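# Unload three sand cores from mould onto plywood

## Task

Remove three sand cores from the mould: the long core with the rounded nose, plus the two upright bladed cores sitting in the mould half on the robot's right. Set all three down on the plywood boards next to the mould and release them. The remaining two cores must stay upright in the mould.

## Robot and tools

Robot: two arms, left_arm and right_arm, each with six revolute joints and a parallel two-finger gripper. Joint order, base to hand, is always: waist (joint1), shoulder (joint2), elbow (joint3), wrist pitch (joint4), wrist yaw (joint5), wrist roll (joint6). Nominal ranges in rad: waist -2.618 to 3.054, shoulder 0.000 to 3.142, elbow 0.000 to 3.142, wrist pitch -1.571 to 1.571, wrist yaw -1.571 to 1.571, wrist roll -2.094 to 2.094. True ends may differ by up to 0.059 rad. A call is rejected if a target goes more than 0.059 rad beyond a range end and farther out than the joint's last reported angle. A target past the real end is clipped, and the result may print "joint sent to its limit".

Frame: all hand positions and orientations are in the scene frame. Origin is at table-top height, halfway between the two nominal bases. +x points out over the table, +y toward the left_arm side, +z up. Image left and right do not match arm names. Calibrated bases: left_arm at (-0.041, +0.329, +0.029) m, right_arm at (-0.052, -0.233, +0.005) m, both turned only slightly about z. Each gripper's fingers point along its own +z and close along its y. end_effector_position is the pinch point between the pads, about 1 cm short of the fingertips. Reported positions can be wrong by a few cm, more at long reach.

Row format (shared by execute_actions and move): one flat list of 14 numbers covering both arms, even if only one moves. First the left_arm's 6 absolute joint angles in rad plus its opening, then the same 7 for right_arm. Opening runs from -1 (closed) to +1 (fully open, about 0.094 m between pads). Between the ends, fingers go to where grip_measured reads the commanded value. Every number is an absolute target, not an offset. To keep a gripper unchanged, resend its current command; 0 is a real half-open command.

execute_actions(actions, cameras): actions is a list of actions. Each action is a list of up to 15 rows, one per 1/30 s control step; a short action repeats its last row for the remaining steps. Each joint's target is kept within a lead of its measured angle: 0.339 rad for waist, shoulder and elbow, 2.2 for the wrist joints. Targets that would move a gripper over 200 mm are scaled back, so far goals need several actions. An empty actions list returns the full state plus all camera images. cameras: list of names, ["all"], or []; a wrong name invalidates the call.

move(target, speed, blend, opening_speed, grip_force, blocking, cameras): target is one 14-number row or a list of up to 15 rows, all joints interpolated together, so hands travel on curves. speed is rad/s for the joint with farthest to go, 0.01 to 12.57, default 0.5, one value or one per target. blend (rad) rounds the corners at intermediate targets; 0 means stop at each. opening_speed is in opening units per second, at least 0.2; use it to close gently. grip_force is newtons per finger pad, 10 to 50, one value or one per arm, and persists; lower forces close slowly. blocking=false returns after about 0.5 s while the move continues; a new move replaces it. Moves do not avoid obstacles or the other arm. The result adds a "move:" line: done, off_target (resting more than 0.035 rad from target), moving, held (a check withheld steps or the clearance check stopped the path) or fault, and possibly limits=held. Neither done nor off_target tells you about contact.

wait(seconds 0 to 10, cameras): lets time pass holding the last command; a running move keeps going. stop(cameras): brakes the current move. zoom_image(camera, region [x0, y0, x1, y1] in pixels, at most 504 by 504): enlarges part of a camera's latest image. Cameras: cam_head_left, cam_head_right, cam_high, cam_low, cam_left_wrist, cam_right_wrist, each 896x504. read_manual(section="licences"): URDF licence text only. finished_scene(scene): ends the current scene, given by its number (1 to 2); call nothing else afterward in that reply.

Result lines: Joint positions (rad, plus pad gap in m) and Joint velocities per arm, possibly "within noise"; Joint targets, the angles being driven toward now (resend these to hold still); Tool commands; grip_measured, on the opening scale, reading up to 2.5 mm wide when empty and a few mm narrower than a squeezed part; end_effector_position and end_effector_quat_wxyz; joint torques in N m, offset and noisy, with joints 1 to 3 wrapping at ±28; step readings from execute_actions; motor temperatures. "joint command not followed" means the clearance check altered some steps.

Cautions: don't drop cores, release them while moving, or knock anything off the table; lower parts gently onto the boards. Avoid hard contact with the mould, table or heavy fixtures, and never let the grippers squeeze or collide with each other. A wrist-camera cable touching something counts as the hand touching it. Loose objects may get bumped occasionally. Holding loads or stretched poses heats motors: MOTOR HOT appears at 75 °C, at 90 °C the arm folds and stops, at 100 °C it goes limp. Any arm stop costs. Friction and weight can leave joints short of target, and tiny moves may not happen. The scene keeps running while you think.

Each tool is called in YAML: its name, and indented under it one key for each argument.

## Session

execute_actions:
  actions: []

Scene clock: 0.00 s.
left_arm: end_effector_position=(+0.2183, +0.2617, +0.3639) grip_measured=+1.000 end_effector_quat_wxyz=(+0.716, -0.179, +0.614, -0.281) | right_arm: end_effector_position=(+0.2261, -0.1367, +0.3456) grip_measured=+1.000 end_effector_quat_wxyz=(+0.692, +0.062, +0.667, +0.269)
Joint positions: left_arm=[-0.501 0.468 0.452 0.218 -0.426 -0.572 0.094] | right_arm=[0.466 0.596 0.57 0.129 0.137 0.448 0.094]
Joint velocities: within noise
Joint torques (N m): no reading
Motor temperatures (°C): left_arm=[23 39 35 28 22 22 25] | right_arm=[25 29 29 30 21 24 21]
Heat: left arm: 39 °C; right arm: 30 °C.
Joint targets: left_arm=[-0.501 0.468 0.458 0.212 -0.426 -0.572] | right_arm=[0.466 0.596 0.580 0.130 0.137 0.448]
Tool commands: left_gripper/opening=+1.0 right_gripper/opening=+1.0

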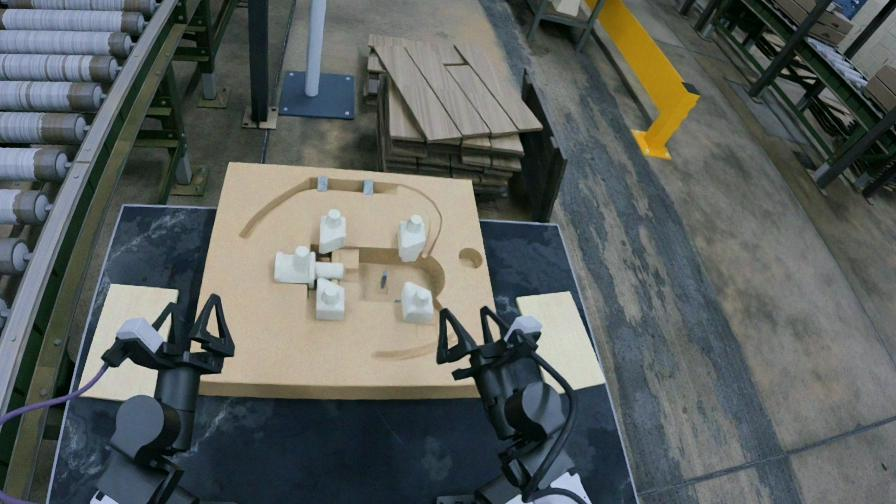

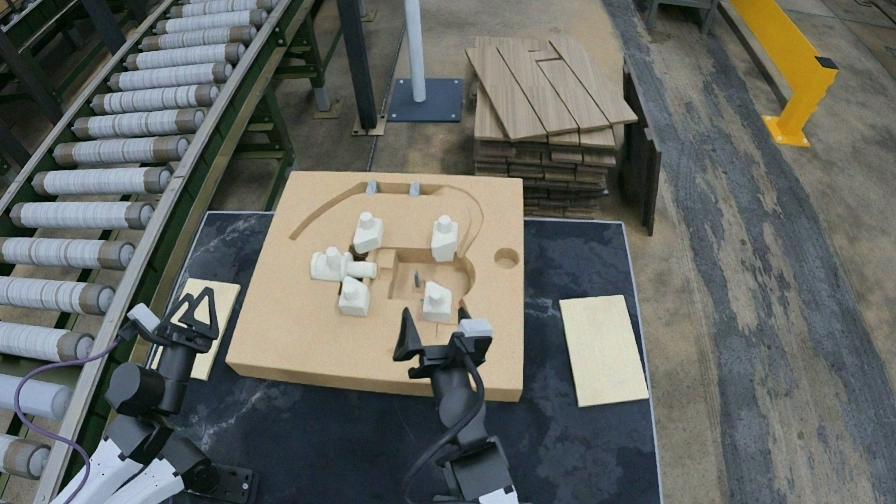

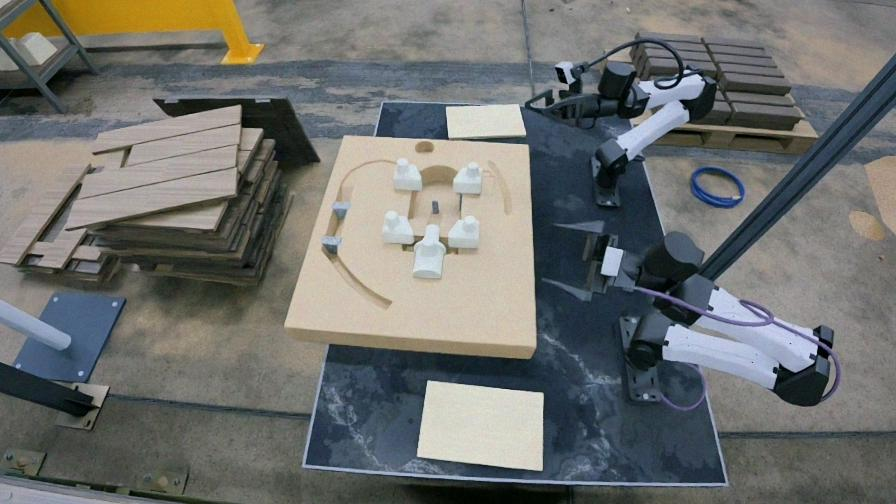

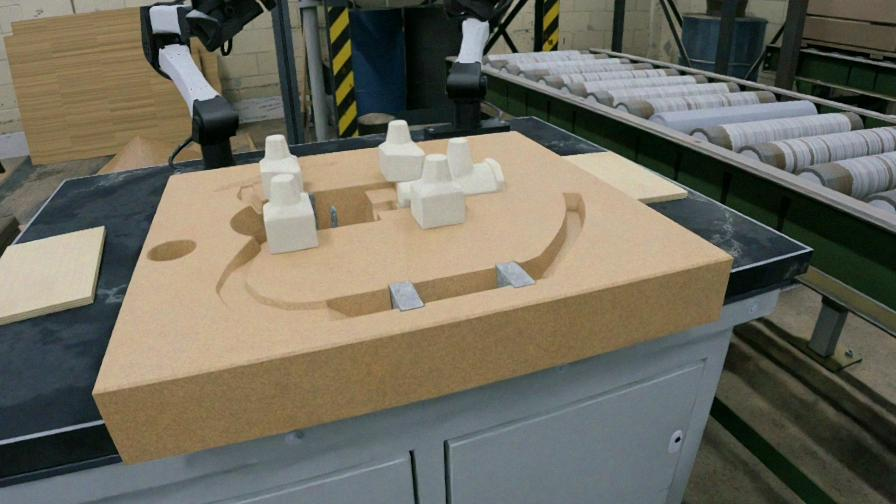

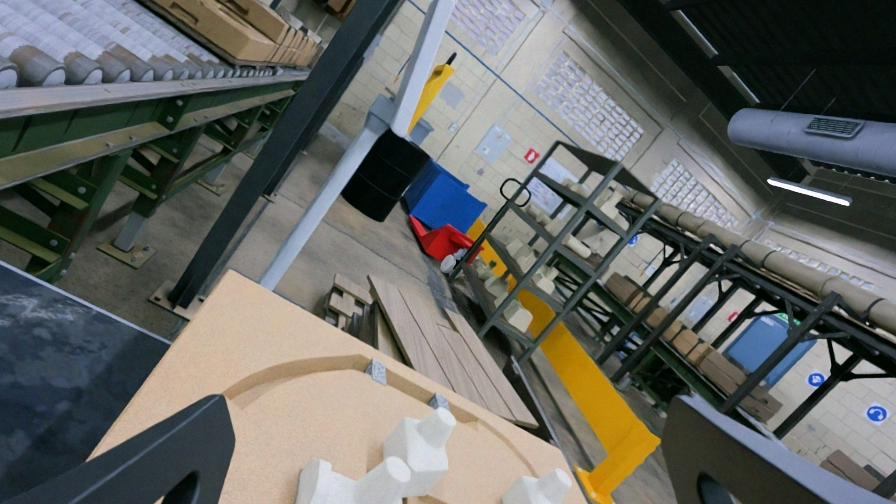

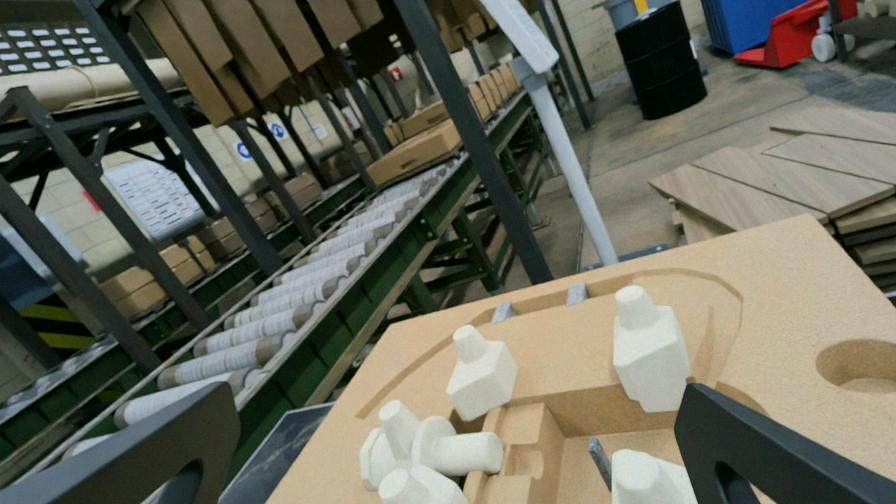

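move:
  target:
    - [-0.559, 1.5, 1.7, -1.0, -0.349, -0.481, 1, 0.324, 1.5, 1.7, -1.084, 0.112, 0.25, 1]
    - [-0.559, 2.087, 2.111, -1.01, -0.349, -0.481, 0.4, 0.324, 1.844, 1.778, -1.084, 0.112, 0.25, 1]
  speed: [1.0,0.8]
  blend: [0.15,0]
  grip_force: [50,35]
  cameras: ["cam_left_wrist","cam_right_wrist"]

Scene clock: 21.63 s.
left_arm: end_effector_position=(+0.4297, +0.0950, +0.2325) grip_measured=+0.401 end_effector_quat_wxyz=(+0.325, -0.010, +0.946, +0.007) | right_arm: end_effector_position=(+0.3736, -0.1333, +0.1846) grip_measured=+1.000 end_effector_quat_wxyz=(+0.209, +0.004, +0.978, -0.004)
Joint positions: left_arm=[-0.554 2.083 2.082 -1.002 -0.359 -0.492 0.066] | right_arm=[0.329 1.838 1.75 -1.078 0.123 0.262 0.094]
Joint torques (N m): left_arm=[-0.65 -10.36 10.58 1.32 -0.03 0.1] | right_arm=[-0.21 -9.78 8.29 0.97 -0.06 -0.16]
Motor temperatures (°C): left_arm=[23 40 41 32 22 22 25] | right_arm=[25 30 33 35 21 24 21]
Heat: left arm: 41 °C; right arm: 35 °C.
Joint targets: left_arm=[-0.559 2.087 2.111 -1.010 -0.349 -0.481] | right_arm=[0.324 1.844 1.778 -1.084 0.112 0.250]
grip_force (N): 50, 35
move: done
Images, in order (width x height): cam_left_wrist 896x504, cam_right_wrist 896x504.

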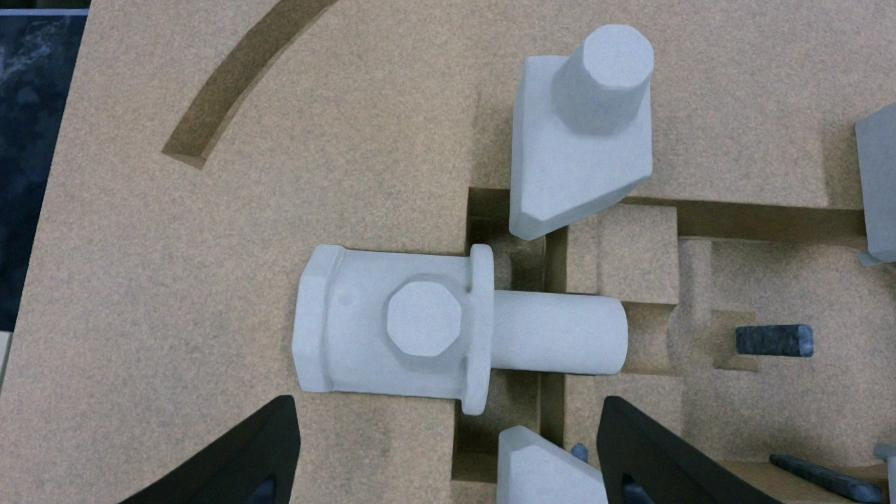

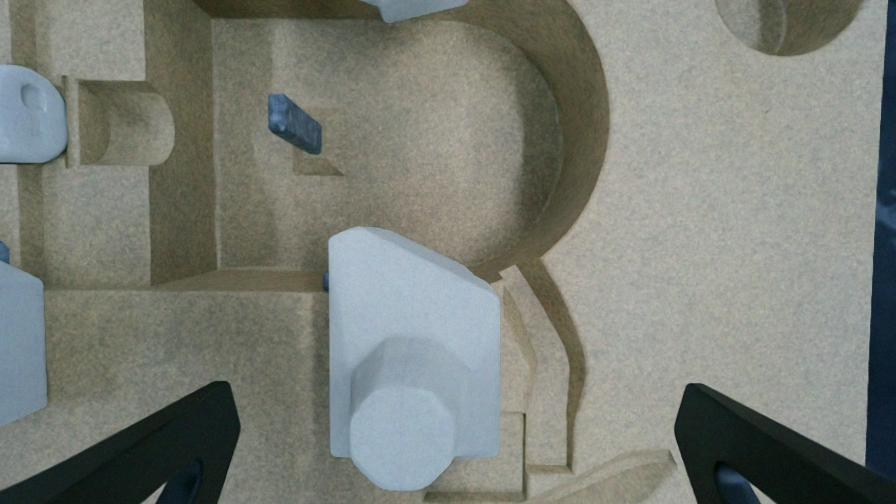

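move:
  target:
    - [-0.476, 2.175, 2.08, -0.95, -0.26, -0.38, 0.3, 0.342, 1.86, 1.778, -1.11, 0.105, 0.26, 1]
    - [-0.476, 2.17, 1.92, -0.775, -0.26, -0.38, 0.3, 0.342, 1.8816, 1.5076, -0.826, 0.105, 0.26, 1]
  speed: 0.35
  cameras: ["cam_left_wrist","cam_right_wrist","cam_low"]

Scene clock: 45.53 s.
left_arm: end_effector_position=(+0.4631, +0.1092, +0.1590) grip_measured=+0.302 end_effector_quat_wxyz=(+0.302, +0.012, +0.953, +0.001) | right_arm: end_effector_position=(+0.3732, -0.1287, +0.1110) grip_measured=+1.000 end_effector_quat_wxyz=(+0.191, -0.002, +0.982, -0.005)
Joint positions: left_arm=[-0.472 2.165 1.937 -0.786 -0.272 -0.392 0.061] | right_arm=[0.337 1.87 1.514 -0.847 0.116 0.262 0.094]
Joint torques (N m): left_arm=[-0.53 -11.06 6.57 1.52 0.04 0.12] | right_arm=[0.69 -9.51 5.86 1.18 -0.07 -0.08]
Motor temperatures (°C): left_arm=[23 49 43 31 22 22 25] | right_arm=[25 34 35 33 21 24 21]
Heat: left arm: 49 °C; right arm: 35 °C.
Joint targets: left_arm=[-0.476 2.170 1.920 -0.775 -0.260 -0.380] | right_arm=[0.342 1.881 1.508 -0.826 0.105 0.260]
grip_force (N): 50, 35
move: done
Images, in order (width x height): cam_low 896x504, cam_left_wrist 896x504, cam_right_wrist 896x504.

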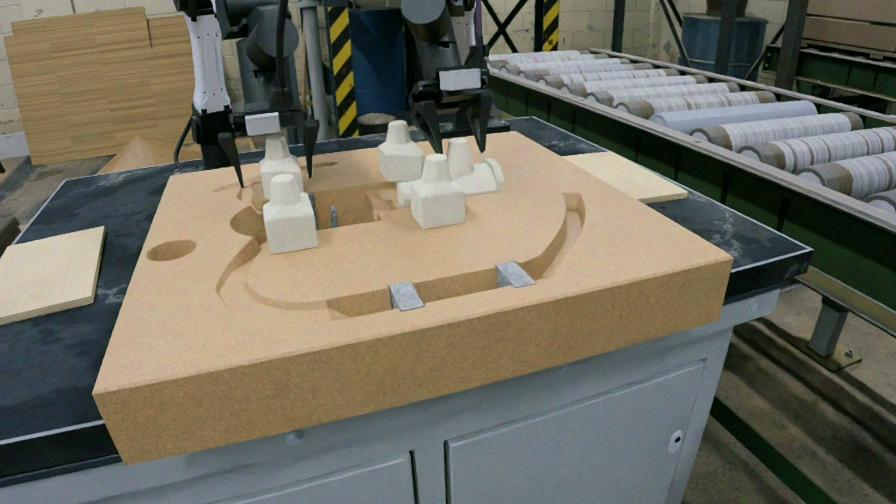

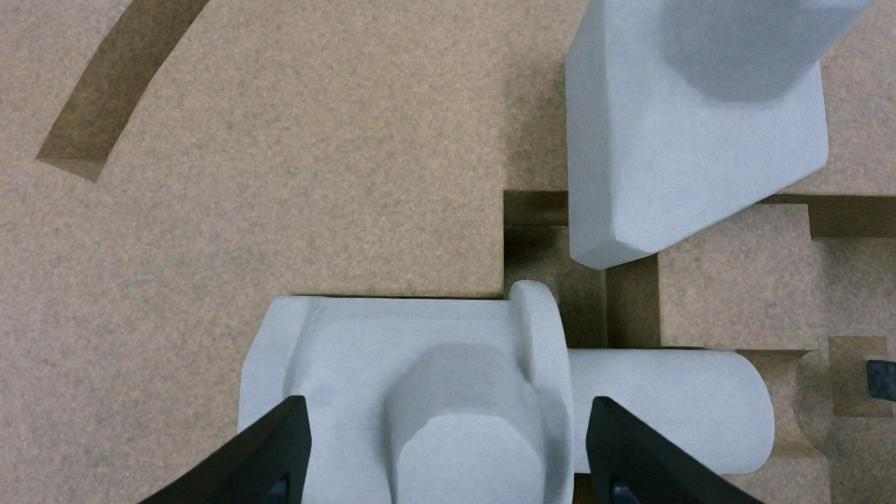

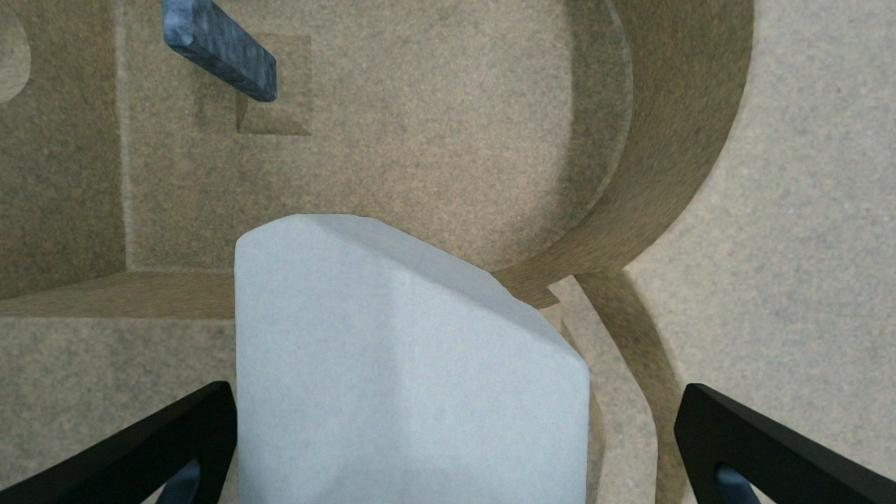

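move:
  target:
    - [-0.488, 2.17, 1.915, -0.775, -0.262, -0.38, 0.3, 0.361, 1.8816, 1.5076, -0.826, 0.105, 0.245, 1]
    - [-0.488, 2.17, 1.915, -0.775, -0.262, -0.38, -0.7, 0.361, 1.8816, 1.5076, -0.826, 0.105, 0.245, 0]
  speed: 0.12
  opening_speed: 0.7
  cameras: ["cam_left_wrist","cam_right_wrist","cam_low"]

Scene clock: 54.50 s.
left_arm: end_effector_position=(+0.4608, +0.1036, +0.1591) grip_measured=-0.294 end_effector_quat_wxyz=(+0.303, +0.018, +0.953, -0.001) | right_arm: end_effector_position=(+0.3714, -0.1203, +0.1111) grip_measured=+0.169 end_effector_quat_wxyz=(+0.191, -0.014, +0.981, -0.003)
Joint positions: left_arm=[-0.483 2.165 1.937 -0.785 -0.272 -0.391 0.033] | right_arm=[0.356 1.87 1.514 -0.846 0.114 0.257 0.055]
Joint torques (N m): left_arm=[-0.55 -11.03 6.15 1.5 0.03 0.11] | right_arm=[0.87 -9.57 5.86 1.16 -0.05 -0.19]
Heat: left arm: 53 °C; right arm: 35 °C.
Joint targets: left_arm=[-0.488 2.170 1.915 -0.775 -0.262 -0.380] | right_arm=[0.361 1.881 1.508 -0.826 0.105 0.245]
grip_force (N): 50, 35
move: done
Images, in order (width x height): cam_low 896x504, cam_left_wrist 896x504, cam_right_wrist 896x504.

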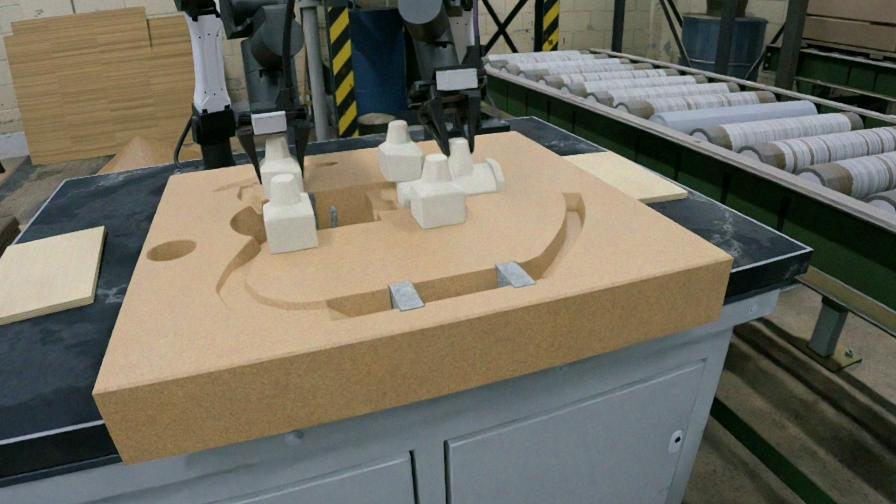

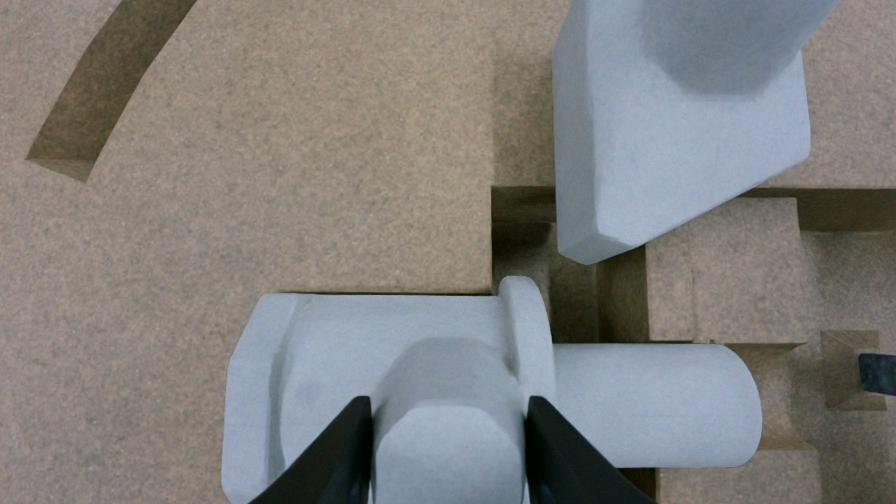

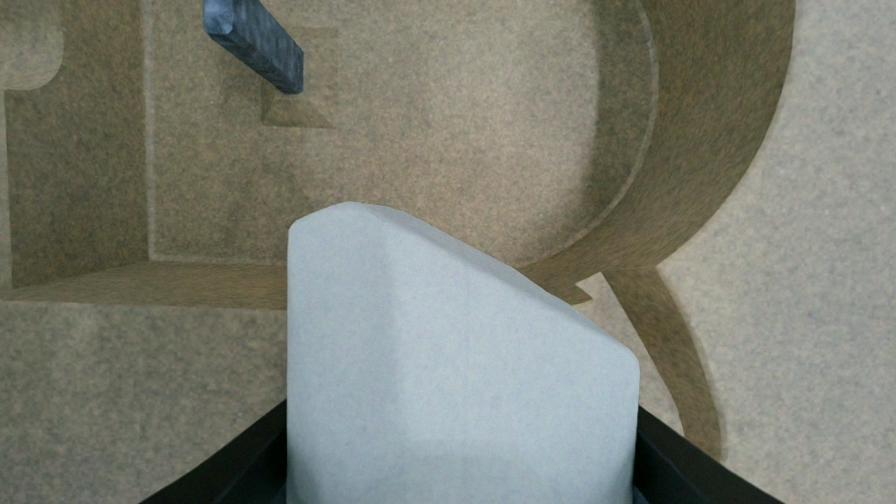

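move:
  target:
    - [-0.488, 2.20, 2.29, -0.93, -0.265, -0.38, -0.7, 0.361, 1.8886, 1.86, -1.10, 0.107, 0.245, 0]
  speed: 0.2
  cameras: ["cam_left_wrist","cam_low"]

Scene clock: 89.47 s.
left_arm: end_effector_position=(+0.4642, +0.0973, +0.2063) grip_measured=-0.295 end_effector_quat_wxyz=(+0.299, +0.021, +0.954, -0.011) | right_arm: end_effector_position=(+0.3767, -0.1182, +0.1858) grip_measured=+0.168 end_effector_quat_wxyz=(+0.201, -0.013, +0.980, +0.001)
Joint positions: left_arm=[-0.483 2.221 2.218 -1.008 -0.25 -0.391 0.033] | right_arm=[0.356 1.883 1.82 -1.118 0.112 0.257 0.055]
Joint torques (N m): left_arm=[-0.58 -13.53 14.46 2.16 -0.21 0.11] | right_arm=[0.75 -10.09 9.32 1.2 -0.01 -0.19]
Motor temperatures (°C): left_arm=[23 61 42 33 22 22 27] | right_arm=[25 37 34 32 21 24 22]
Heat: left arm: 61 °C; right arm: 37 °C.
Joint targets: left_arm=[-0.488 2.200 2.290 -0.930 -0.265 -0.380] | right_arm=[0.361 1.889 1.860 -1.100 0.107 0.245]
grip_force (N): 50, 35
move: off_target (left_arm, right_arm); left_arm: the wrist pitch is farthest, 0.078 rad from its target; right_arm: the elbow is farthest, 0.040 rad from its target
Images, in order (width x height): cam_low 896x504, cam_left_wrist 896x504.

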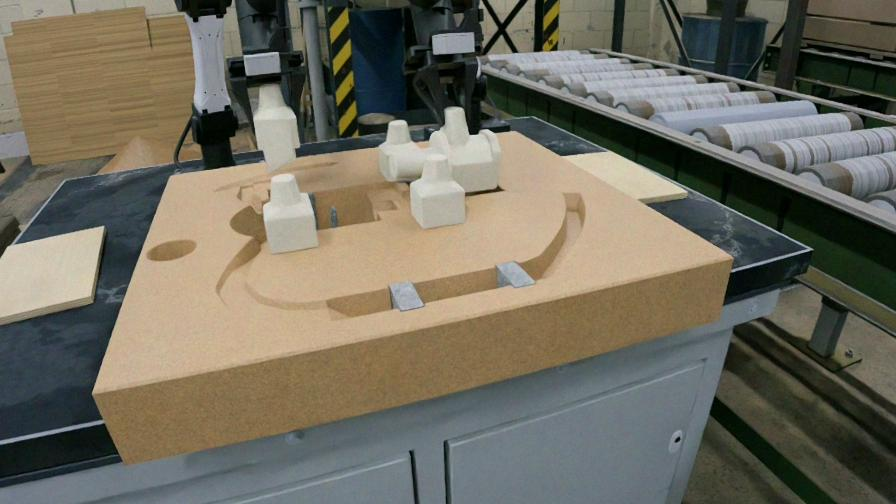

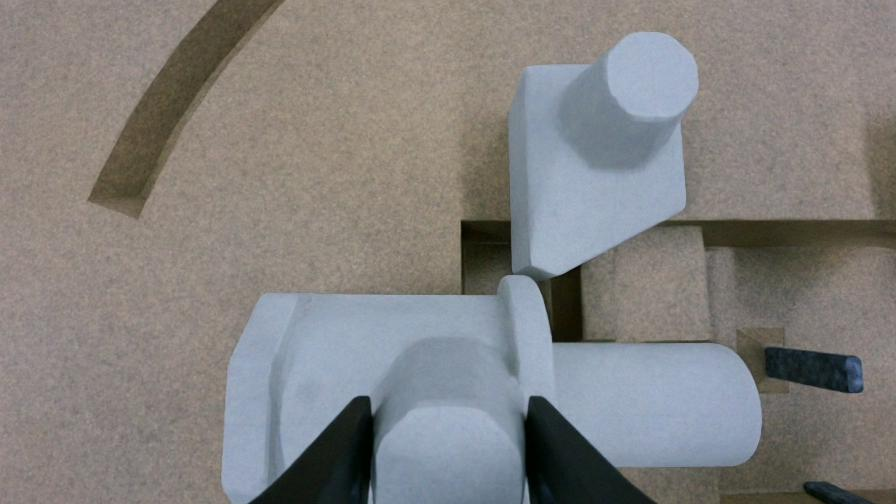

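move:
  target:
    - [-0.483, 2.10, 2.30, -1.0, -0.28, -0.39, -0.7, 0.2, 1.80, 1.80, -1.0, 0.0, 0.1, 0]
    - [-0.2, 1.655, 1.85, -1.08, -0.15, -0.2, -0.7, -0.3, 1.6, 1.4, -0.5, -0.2, 0.0, 0]
    - [0.31, 1.60, 1.36, -0.80, -0.374, -0.624, -0.7, -0.954, 2.049, 0.973, 0.80, -0.987, -0.23, 0]
  speed: [0.2,0.45,0.55]
  blend: [0.05,0.1,0]
  cameras: ["cam_left_wrist","cam_low","cam_head_right","cam_high","cam_head_left","cam_right_wrist"]

zoom_image:
  camera: "cam_head_right"
  region: [500, 280, 680, 420]

Scene clock: 104.77 s.
left_arm: end_effector_position=(+0.3146, +0.4912, +0.1663) grip_measured=-0.295 end_effector_quat_wxyz=(+0.216, -0.449, +0.858, +0.125) | right_arm: end_effector_position=(+0.3224, -0.5554, +0.1047) grip_measured=+0.168 end_effector_quat_wxyz=(+0.633, +0.036, +0.773, +0.022)
Joint positions: left_arm=[0.311 1.662 1.35 -0.866 -0.323 -0.612 0.033] | right_arm=[-0.955 2.051 0.968 0.731 -0.963 -0.213 0.055]
Joint torques (N m): left_arm=[-0.1 -12.41 8.69 1.75 -0.65 -0.1] | right_arm=[0.51 -11.29 5.59 2.19 -0.44 -0.26]
Motor temperatures (°C): left_arm=[23 65 48 35 22 22 27] | right_arm=[25 39 37 34 21 24 22]
Heat: left arm: 65 °C; right arm: 39 °C.
Joint targets: left_arm=[0.310 1.600 1.360 -0.800 -0.374 -0.624] | right_arm=[-0.954 2.049 0.973 0.800 -0.987 -0.230]
grip_force (N): 50, 35
move: off_target (left_arm, right_arm); left_arm: the wrist pitch is farthest, 0.066 rad from its target; right_arm: the wrist pitch is farthest, 0.069 rad from its target

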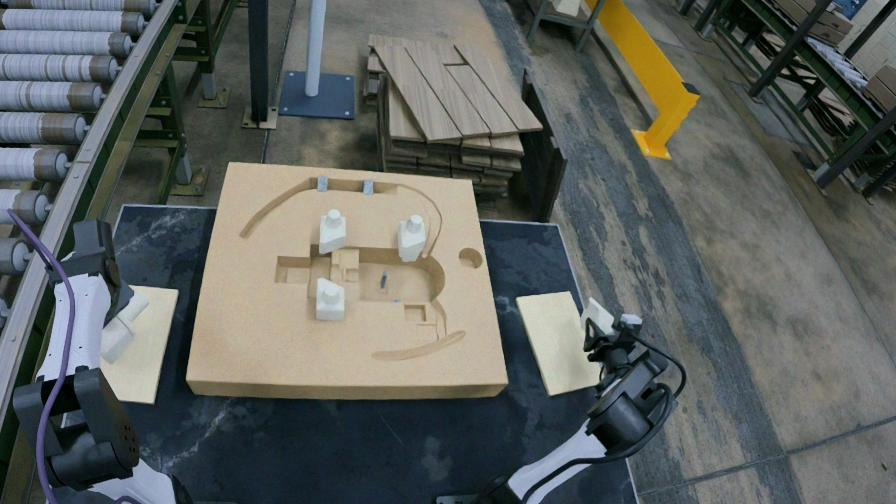

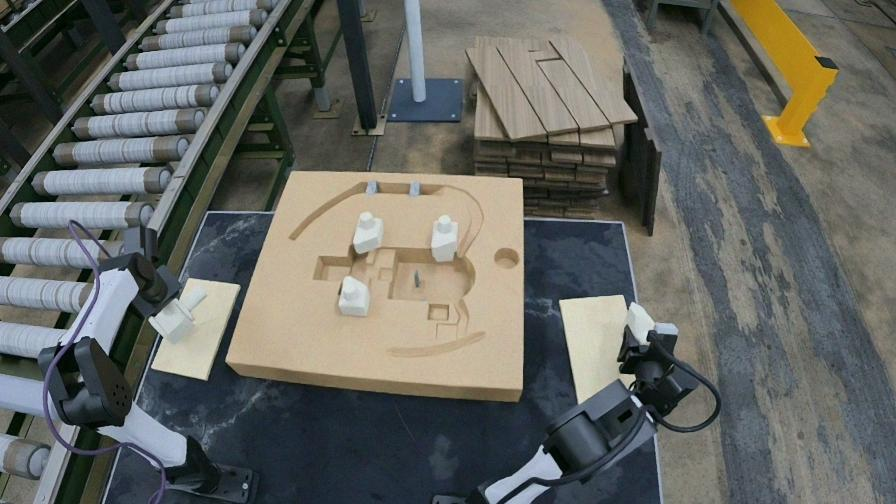

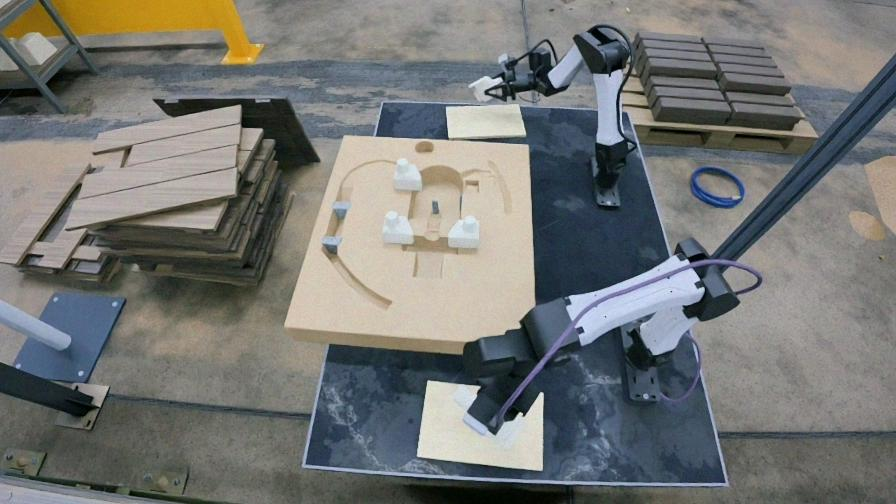

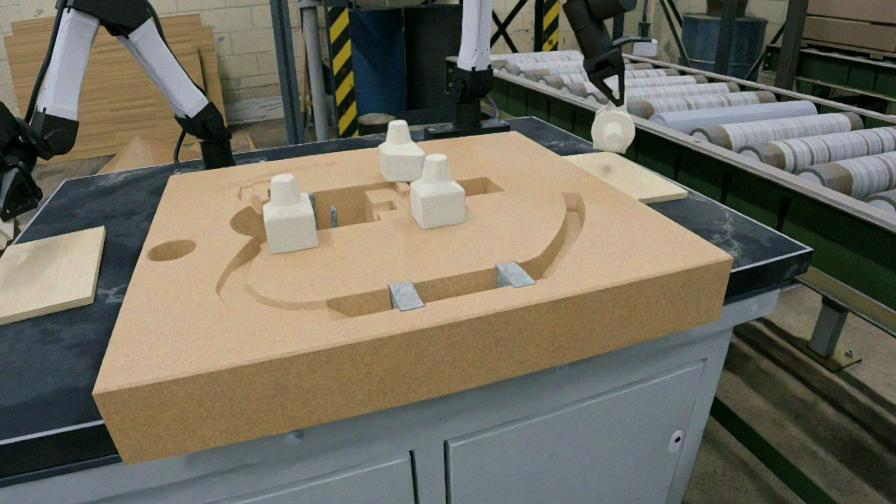

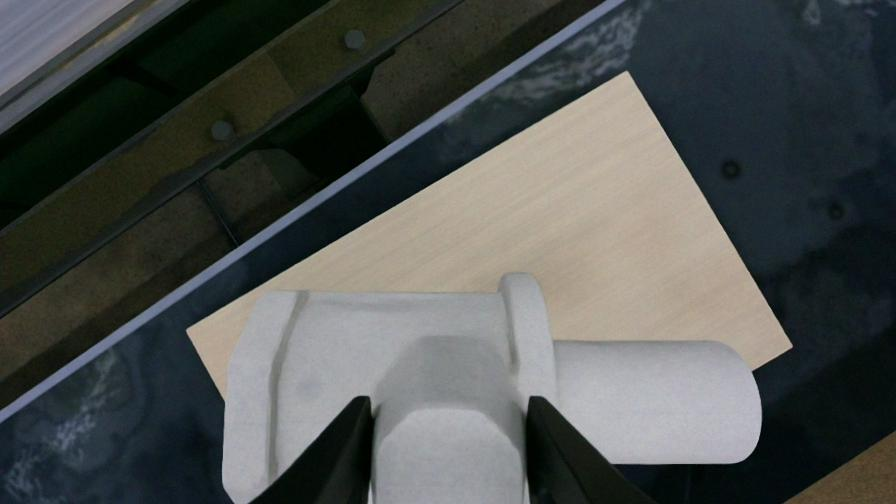

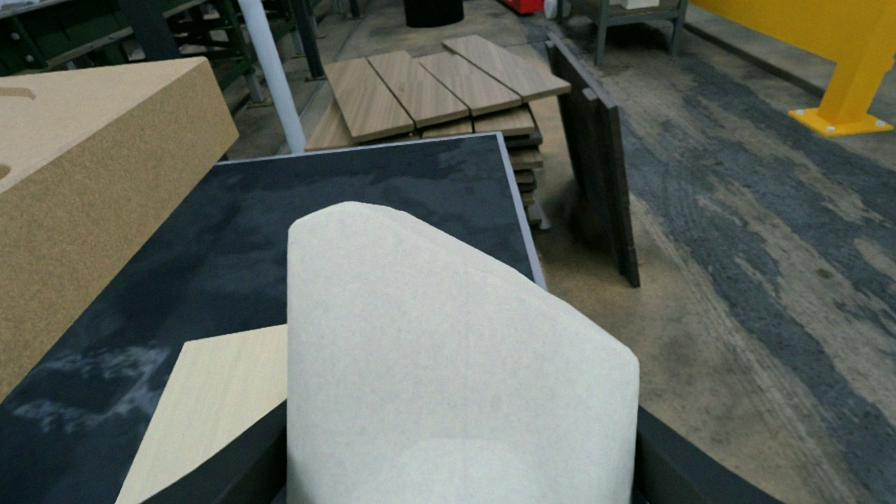

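Scaled by 2.800 from the camera's 896x504 image, which has a finer 1280x720 frame.

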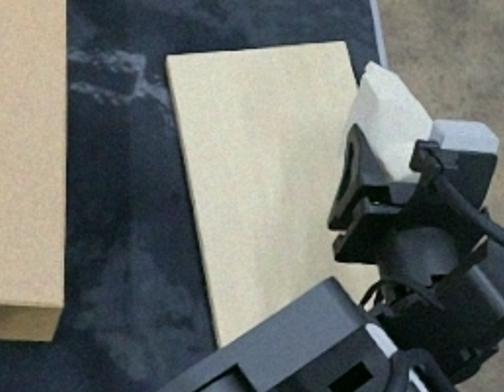

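move:
  target:
    - [0.325, 1.612, 1.26, -0.69, -0.40, -0.61, -0.7, -0.954, 2.125, 0.967, 0.885, -0.987, -0.23, 0]
    - [0.325, 1.632, 1.12, -0.53, -0.40, -0.61, -0.7, -0.954, 2.2174, 0.955, 0.988, -0.987, -0.23, 0]
  speed: [0.2,0.09]
  blend: [0.03,0]
  cameras: ["cam_low","cam_head_left","cam_right_wrist"]

zoom_image:
  camera: "cam_head_left"
  region: [60, 260, 220, 420]

zoom_image:
  camera: "cam_low"
  region: [0, 80, 180, 280]

Scene clock: 125.10 s.
left_arm: end_effector_position=(+0.3084, +0.4998, +0.1238) grip_measured=-0.295 end_effector_quat_wxyz=(+0.241, -0.457, +0.845, +0.139) | right_arm: end_effector_position=(+0.3234, -0.5563, +0.0587) grip_measured=+0.168 end_effector_quat_wxyz=(+0.638, +0.030, +0.770, +0.017)
Joint positions: left_arm=[0.32 1.645 1.133 -0.615 -0.362 -0.612 0.033] | right_arm=[-0.955 2.212 0.954 0.924 -0.967 -0.213 0.055]
Joint torques (N m): left_arm=[0.36 -8.01 6.5 2.06 -0.55 0.03] | right_arm=[0.25 -11 4.59 2.22 -0.36 -0.26]
Motor temperatures (°C): left_arm=[23 66 45 34 23 22 27] | right_arm=[25 40 36 38 21 24 23]
Heat: left arm: 66 °C; right arm: 40 °C.
Joint targets: left_arm=[0.325 1.632 1.120 -0.530 -0.400 -0.610] | right_arm=[-0.954 2.217 0.955 0.988 -0.987 -0.230]
grip_force (N): 50, 35
move: off_target (left_arm, right_arm); left_arm: the wrist pitch is farthest, 0.085 rad from its target; right_arm: the wrist pitch is farthest, 0.064 rad from its target
Images, in order (width x height): cam_head_left 896x504, cam_low 896x504, cam_right_wrist 896x504.

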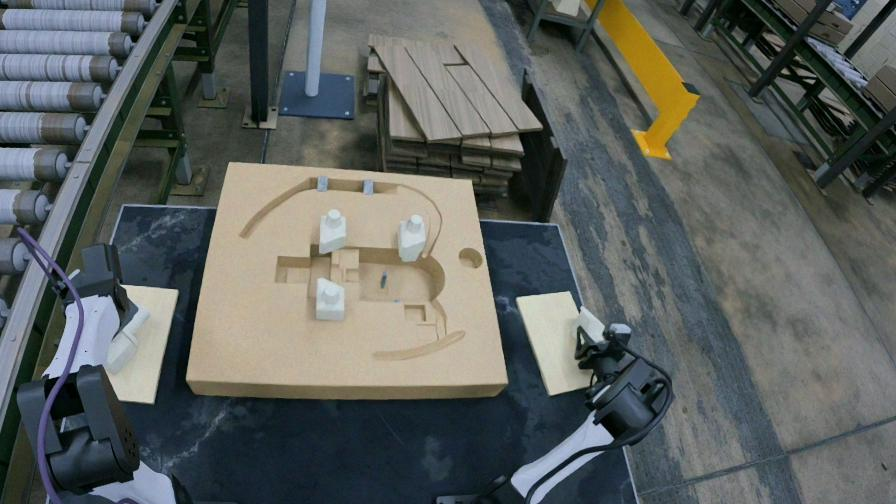

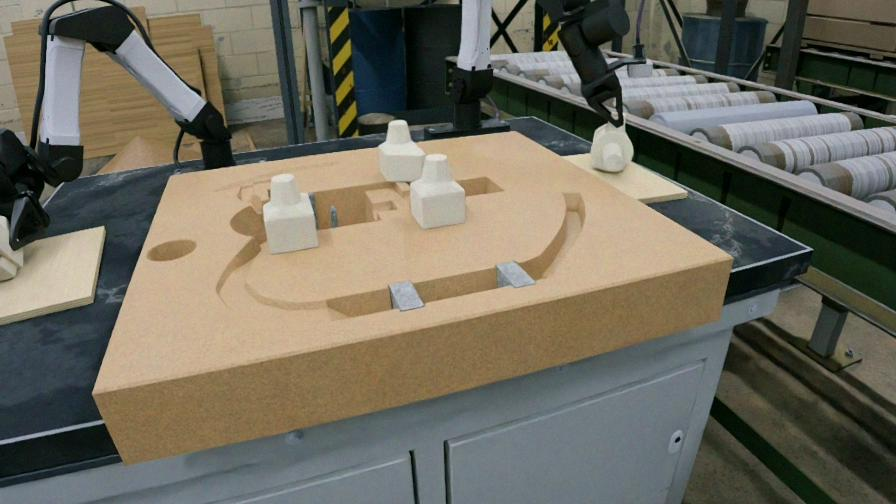

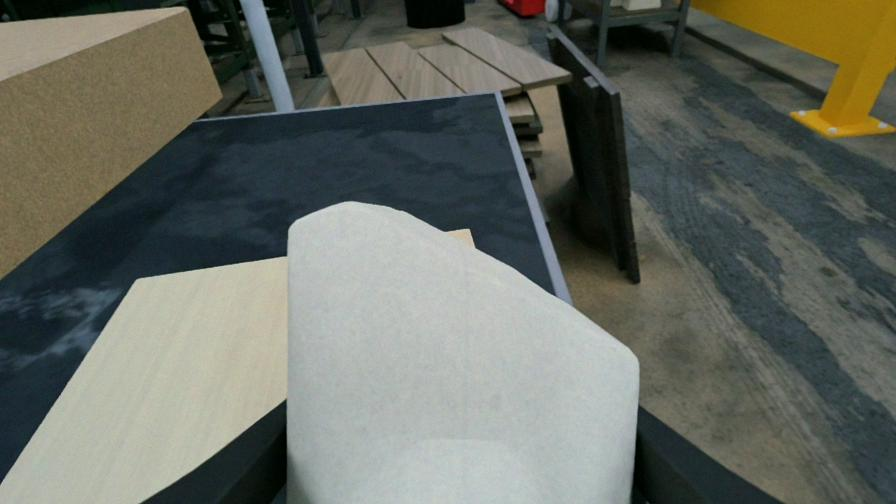

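Scaled by 3.150 from the camera's 896x504 image, which has a finer 1280x720 frame.

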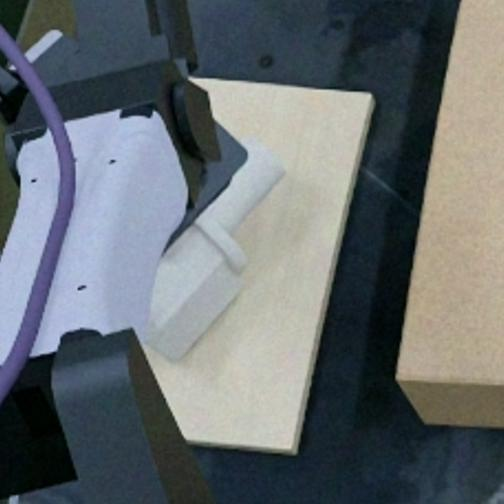

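Scaled by 2.520 from the camera's 896x504 image, which has a finer 1280x720 frame.

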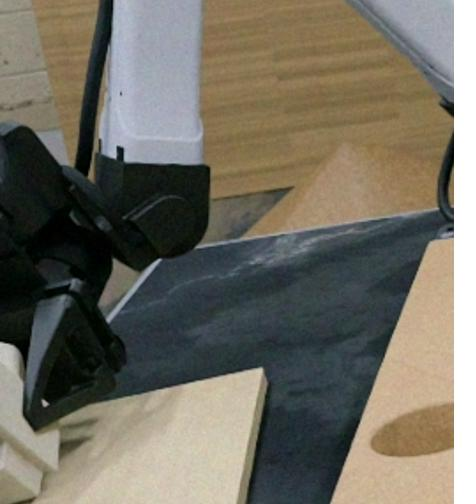

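move:
  target:
    - [0.325, 1.637, 1.11, -0.52, -0.395, -0.61, -0.7, -0.956, 2.24, 0.95, 1.01, -0.99, -0.23, 0]
    - [0.325, 1.637, 1.11, -0.52, -0.395, -0.61, 0.35, -0.956, 2.24, 0.95, 1.01, -0.99, -0.23, 0]
  speed: 0.1
  opening_speed: 0.5
  cameras: ["cam_head_left","cam_left_wrist"]

Scene clock: 139.17 s.
left_arm: end_effector_position=(+0.3210, +0.5073, +0.1313) grip_measured=+0.348 end_effector_quat_wxyz=(+0.278, -0.461, +0.831, +0.141) | right_arm: end_effector_position=(+0.3241, -0.5551, +0.0575) grip_measured=+0.168 end_effector_quat_wxyz=(+0.643, +0.020, +0.765, +0.015)
Joint positions: left_arm=[0.322 1.643 1.124 -0.532 -0.379 -0.612 0.063] | right_arm=[-0.955 2.23 0.954 0.963 -0.98 -0.213 0.055]
Joint torques (N m): left_arm=[0.21 -7.62 6.61 1.41 -0.33 0.05] | right_arm=[0.06 -10.66 4.14 2.05 -0.3 -0.24]
Motor temperatures (°C): left_arm=[23 61 43 35 23 22 27] | right_arm=[25 41 34 40 21 24 23]
Heat: left arm: 61 °C; right arm: 41 °C.
Joint targets: left_arm=[0.325 1.637 1.110 -0.520 -0.395 -0.610] | right_arm=[-0.956 2.240 0.950 1.010 -0.990 -0.230]
grip_force (N): 50, 35
move: off_target (right_arm); target 2's new numbers were sent with left_arm's wrist pitch 0.079 rad from that target; right_arm: the wrist pitch is farthest, 0.047 rad from its target
Images, in order (width x height): cam_head_left 896x504, cam_left_wrist 896x504.

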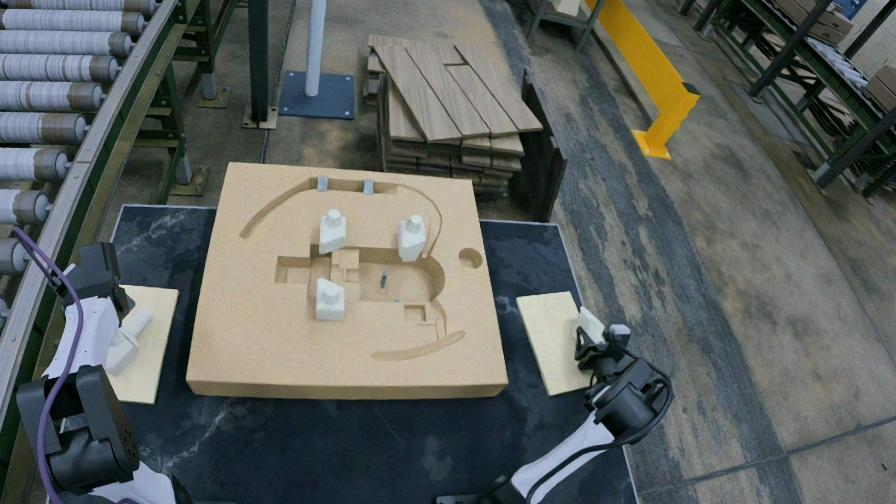

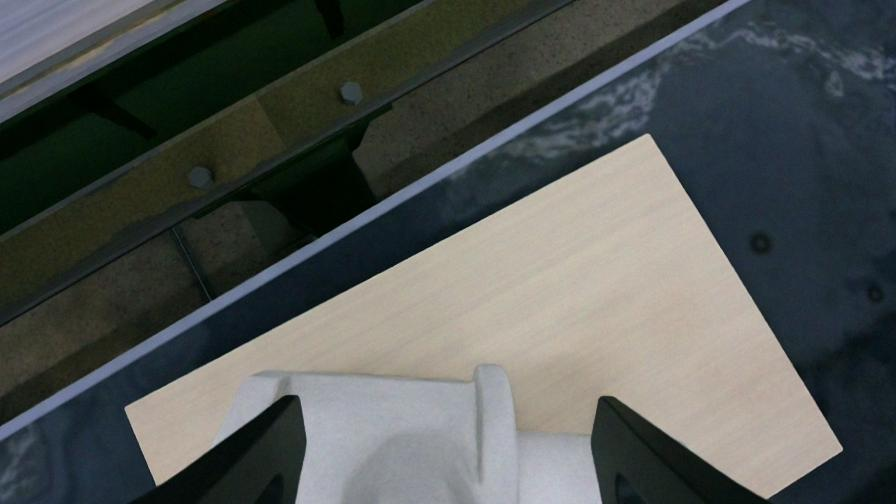

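move:
  target:
    - [0.325, 1.60, 1.45, -0.9, -0.39, -0.61, 0.35, -0.956, 2.288, 0.957, 1.055, -0.99, -0.23, 0]
    - [0.325, 1.04, 1.0, -0.9, -0.2, -0.3, 0.35, -0.956, 2.288, 0.957, 1.055, -0.99, -0.23, 0]
  speed: [0.25, 0.6]
  blend: [0.1,0]
  cameras: ["cam_high","cam_left_wrist","cam_right_wrist"]

zoom_image:
  camera: "cam_high"
  region: [420, 40, 560, 150]

Scene clock: 149.93 s.
left_arm: end_effector_position=(+0.2167, +0.4464, +0.2289) grip_measured=+0.348 end_effector_quat_wxyz=(+0.316, -0.316, +0.889, +0.099) | right_arm: end_effector_position=(+0.3252, -0.5544, +0.0553) grip_measured=+0.168 end_effector_quat_wxyz=(+0.655, +0.001, +0.756, +0.004)
Joint positions: left_arm=[0.322 1.046 1.019 -0.898 -0.214 -0.313 0.063] | right_arm=[-0.955 2.267 0.954 1.048 -0.993 -0.216 0.055]
Joint torques (N m): left_arm=[0.32 -2.86 6.38 1.52 0.12 0.14] | right_arm=[0.28 -9.62 4.41 1.67 -0.12 -0.24]
Motor temperatures (°C): left_arm=[23 59 43 34 23 22 27] | right_arm=[25 41 34 41 21 24 23]
Heat: left arm: 59 °C; right arm: 41 °C.
Joint targets: left_arm=[0.325 1.040 1.000 -0.900 -0.200 -0.300] | right_arm=[-0.956 2.288 0.957 1.055 -0.990 -0.230]
grip_force (N): 50, 35
move: done
Images, in order (width x height): cam_high 896x504, cam_left_wrist 896x504, cam_right_wrist 896x504.

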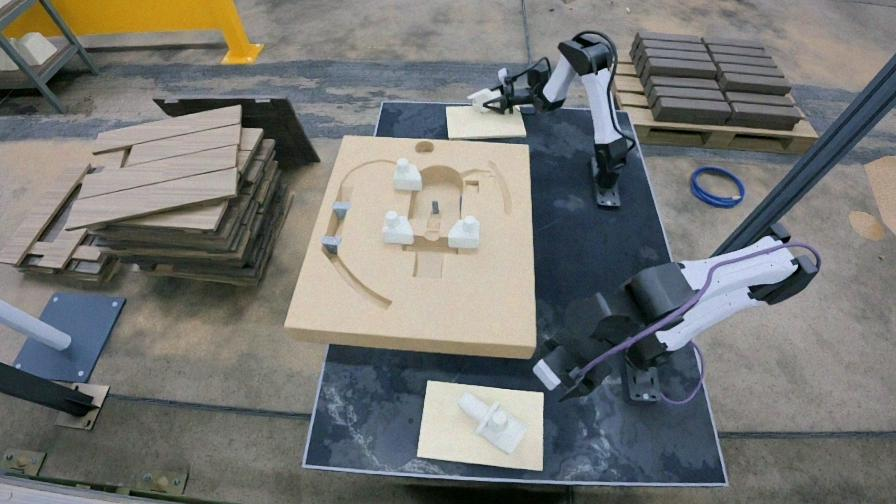

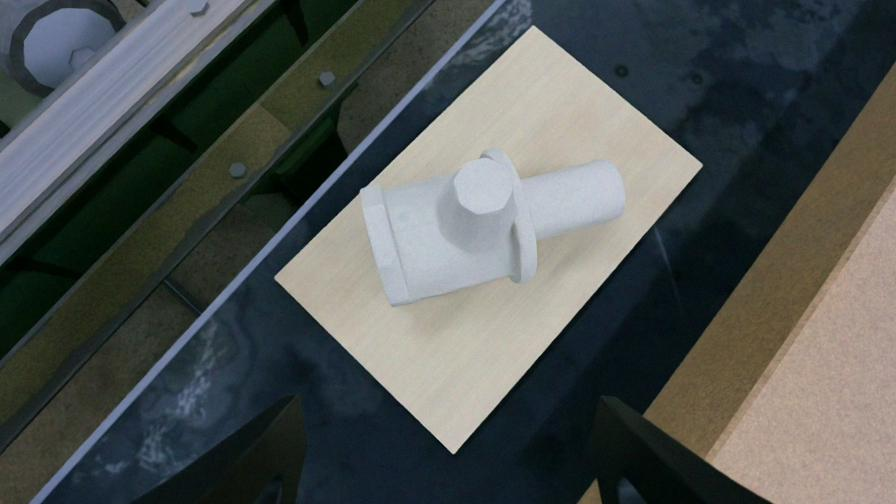

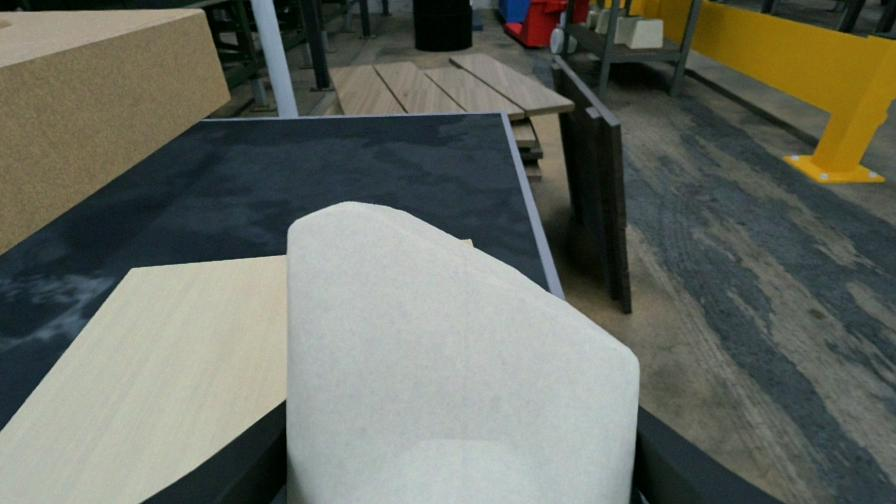

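Scaled by 3.600 from the camera's 896x504 image, which has a finer 1280x720 frame.

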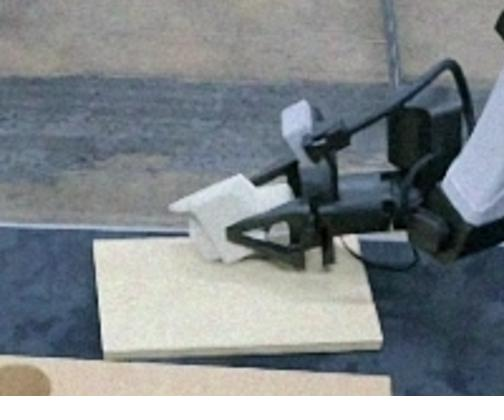

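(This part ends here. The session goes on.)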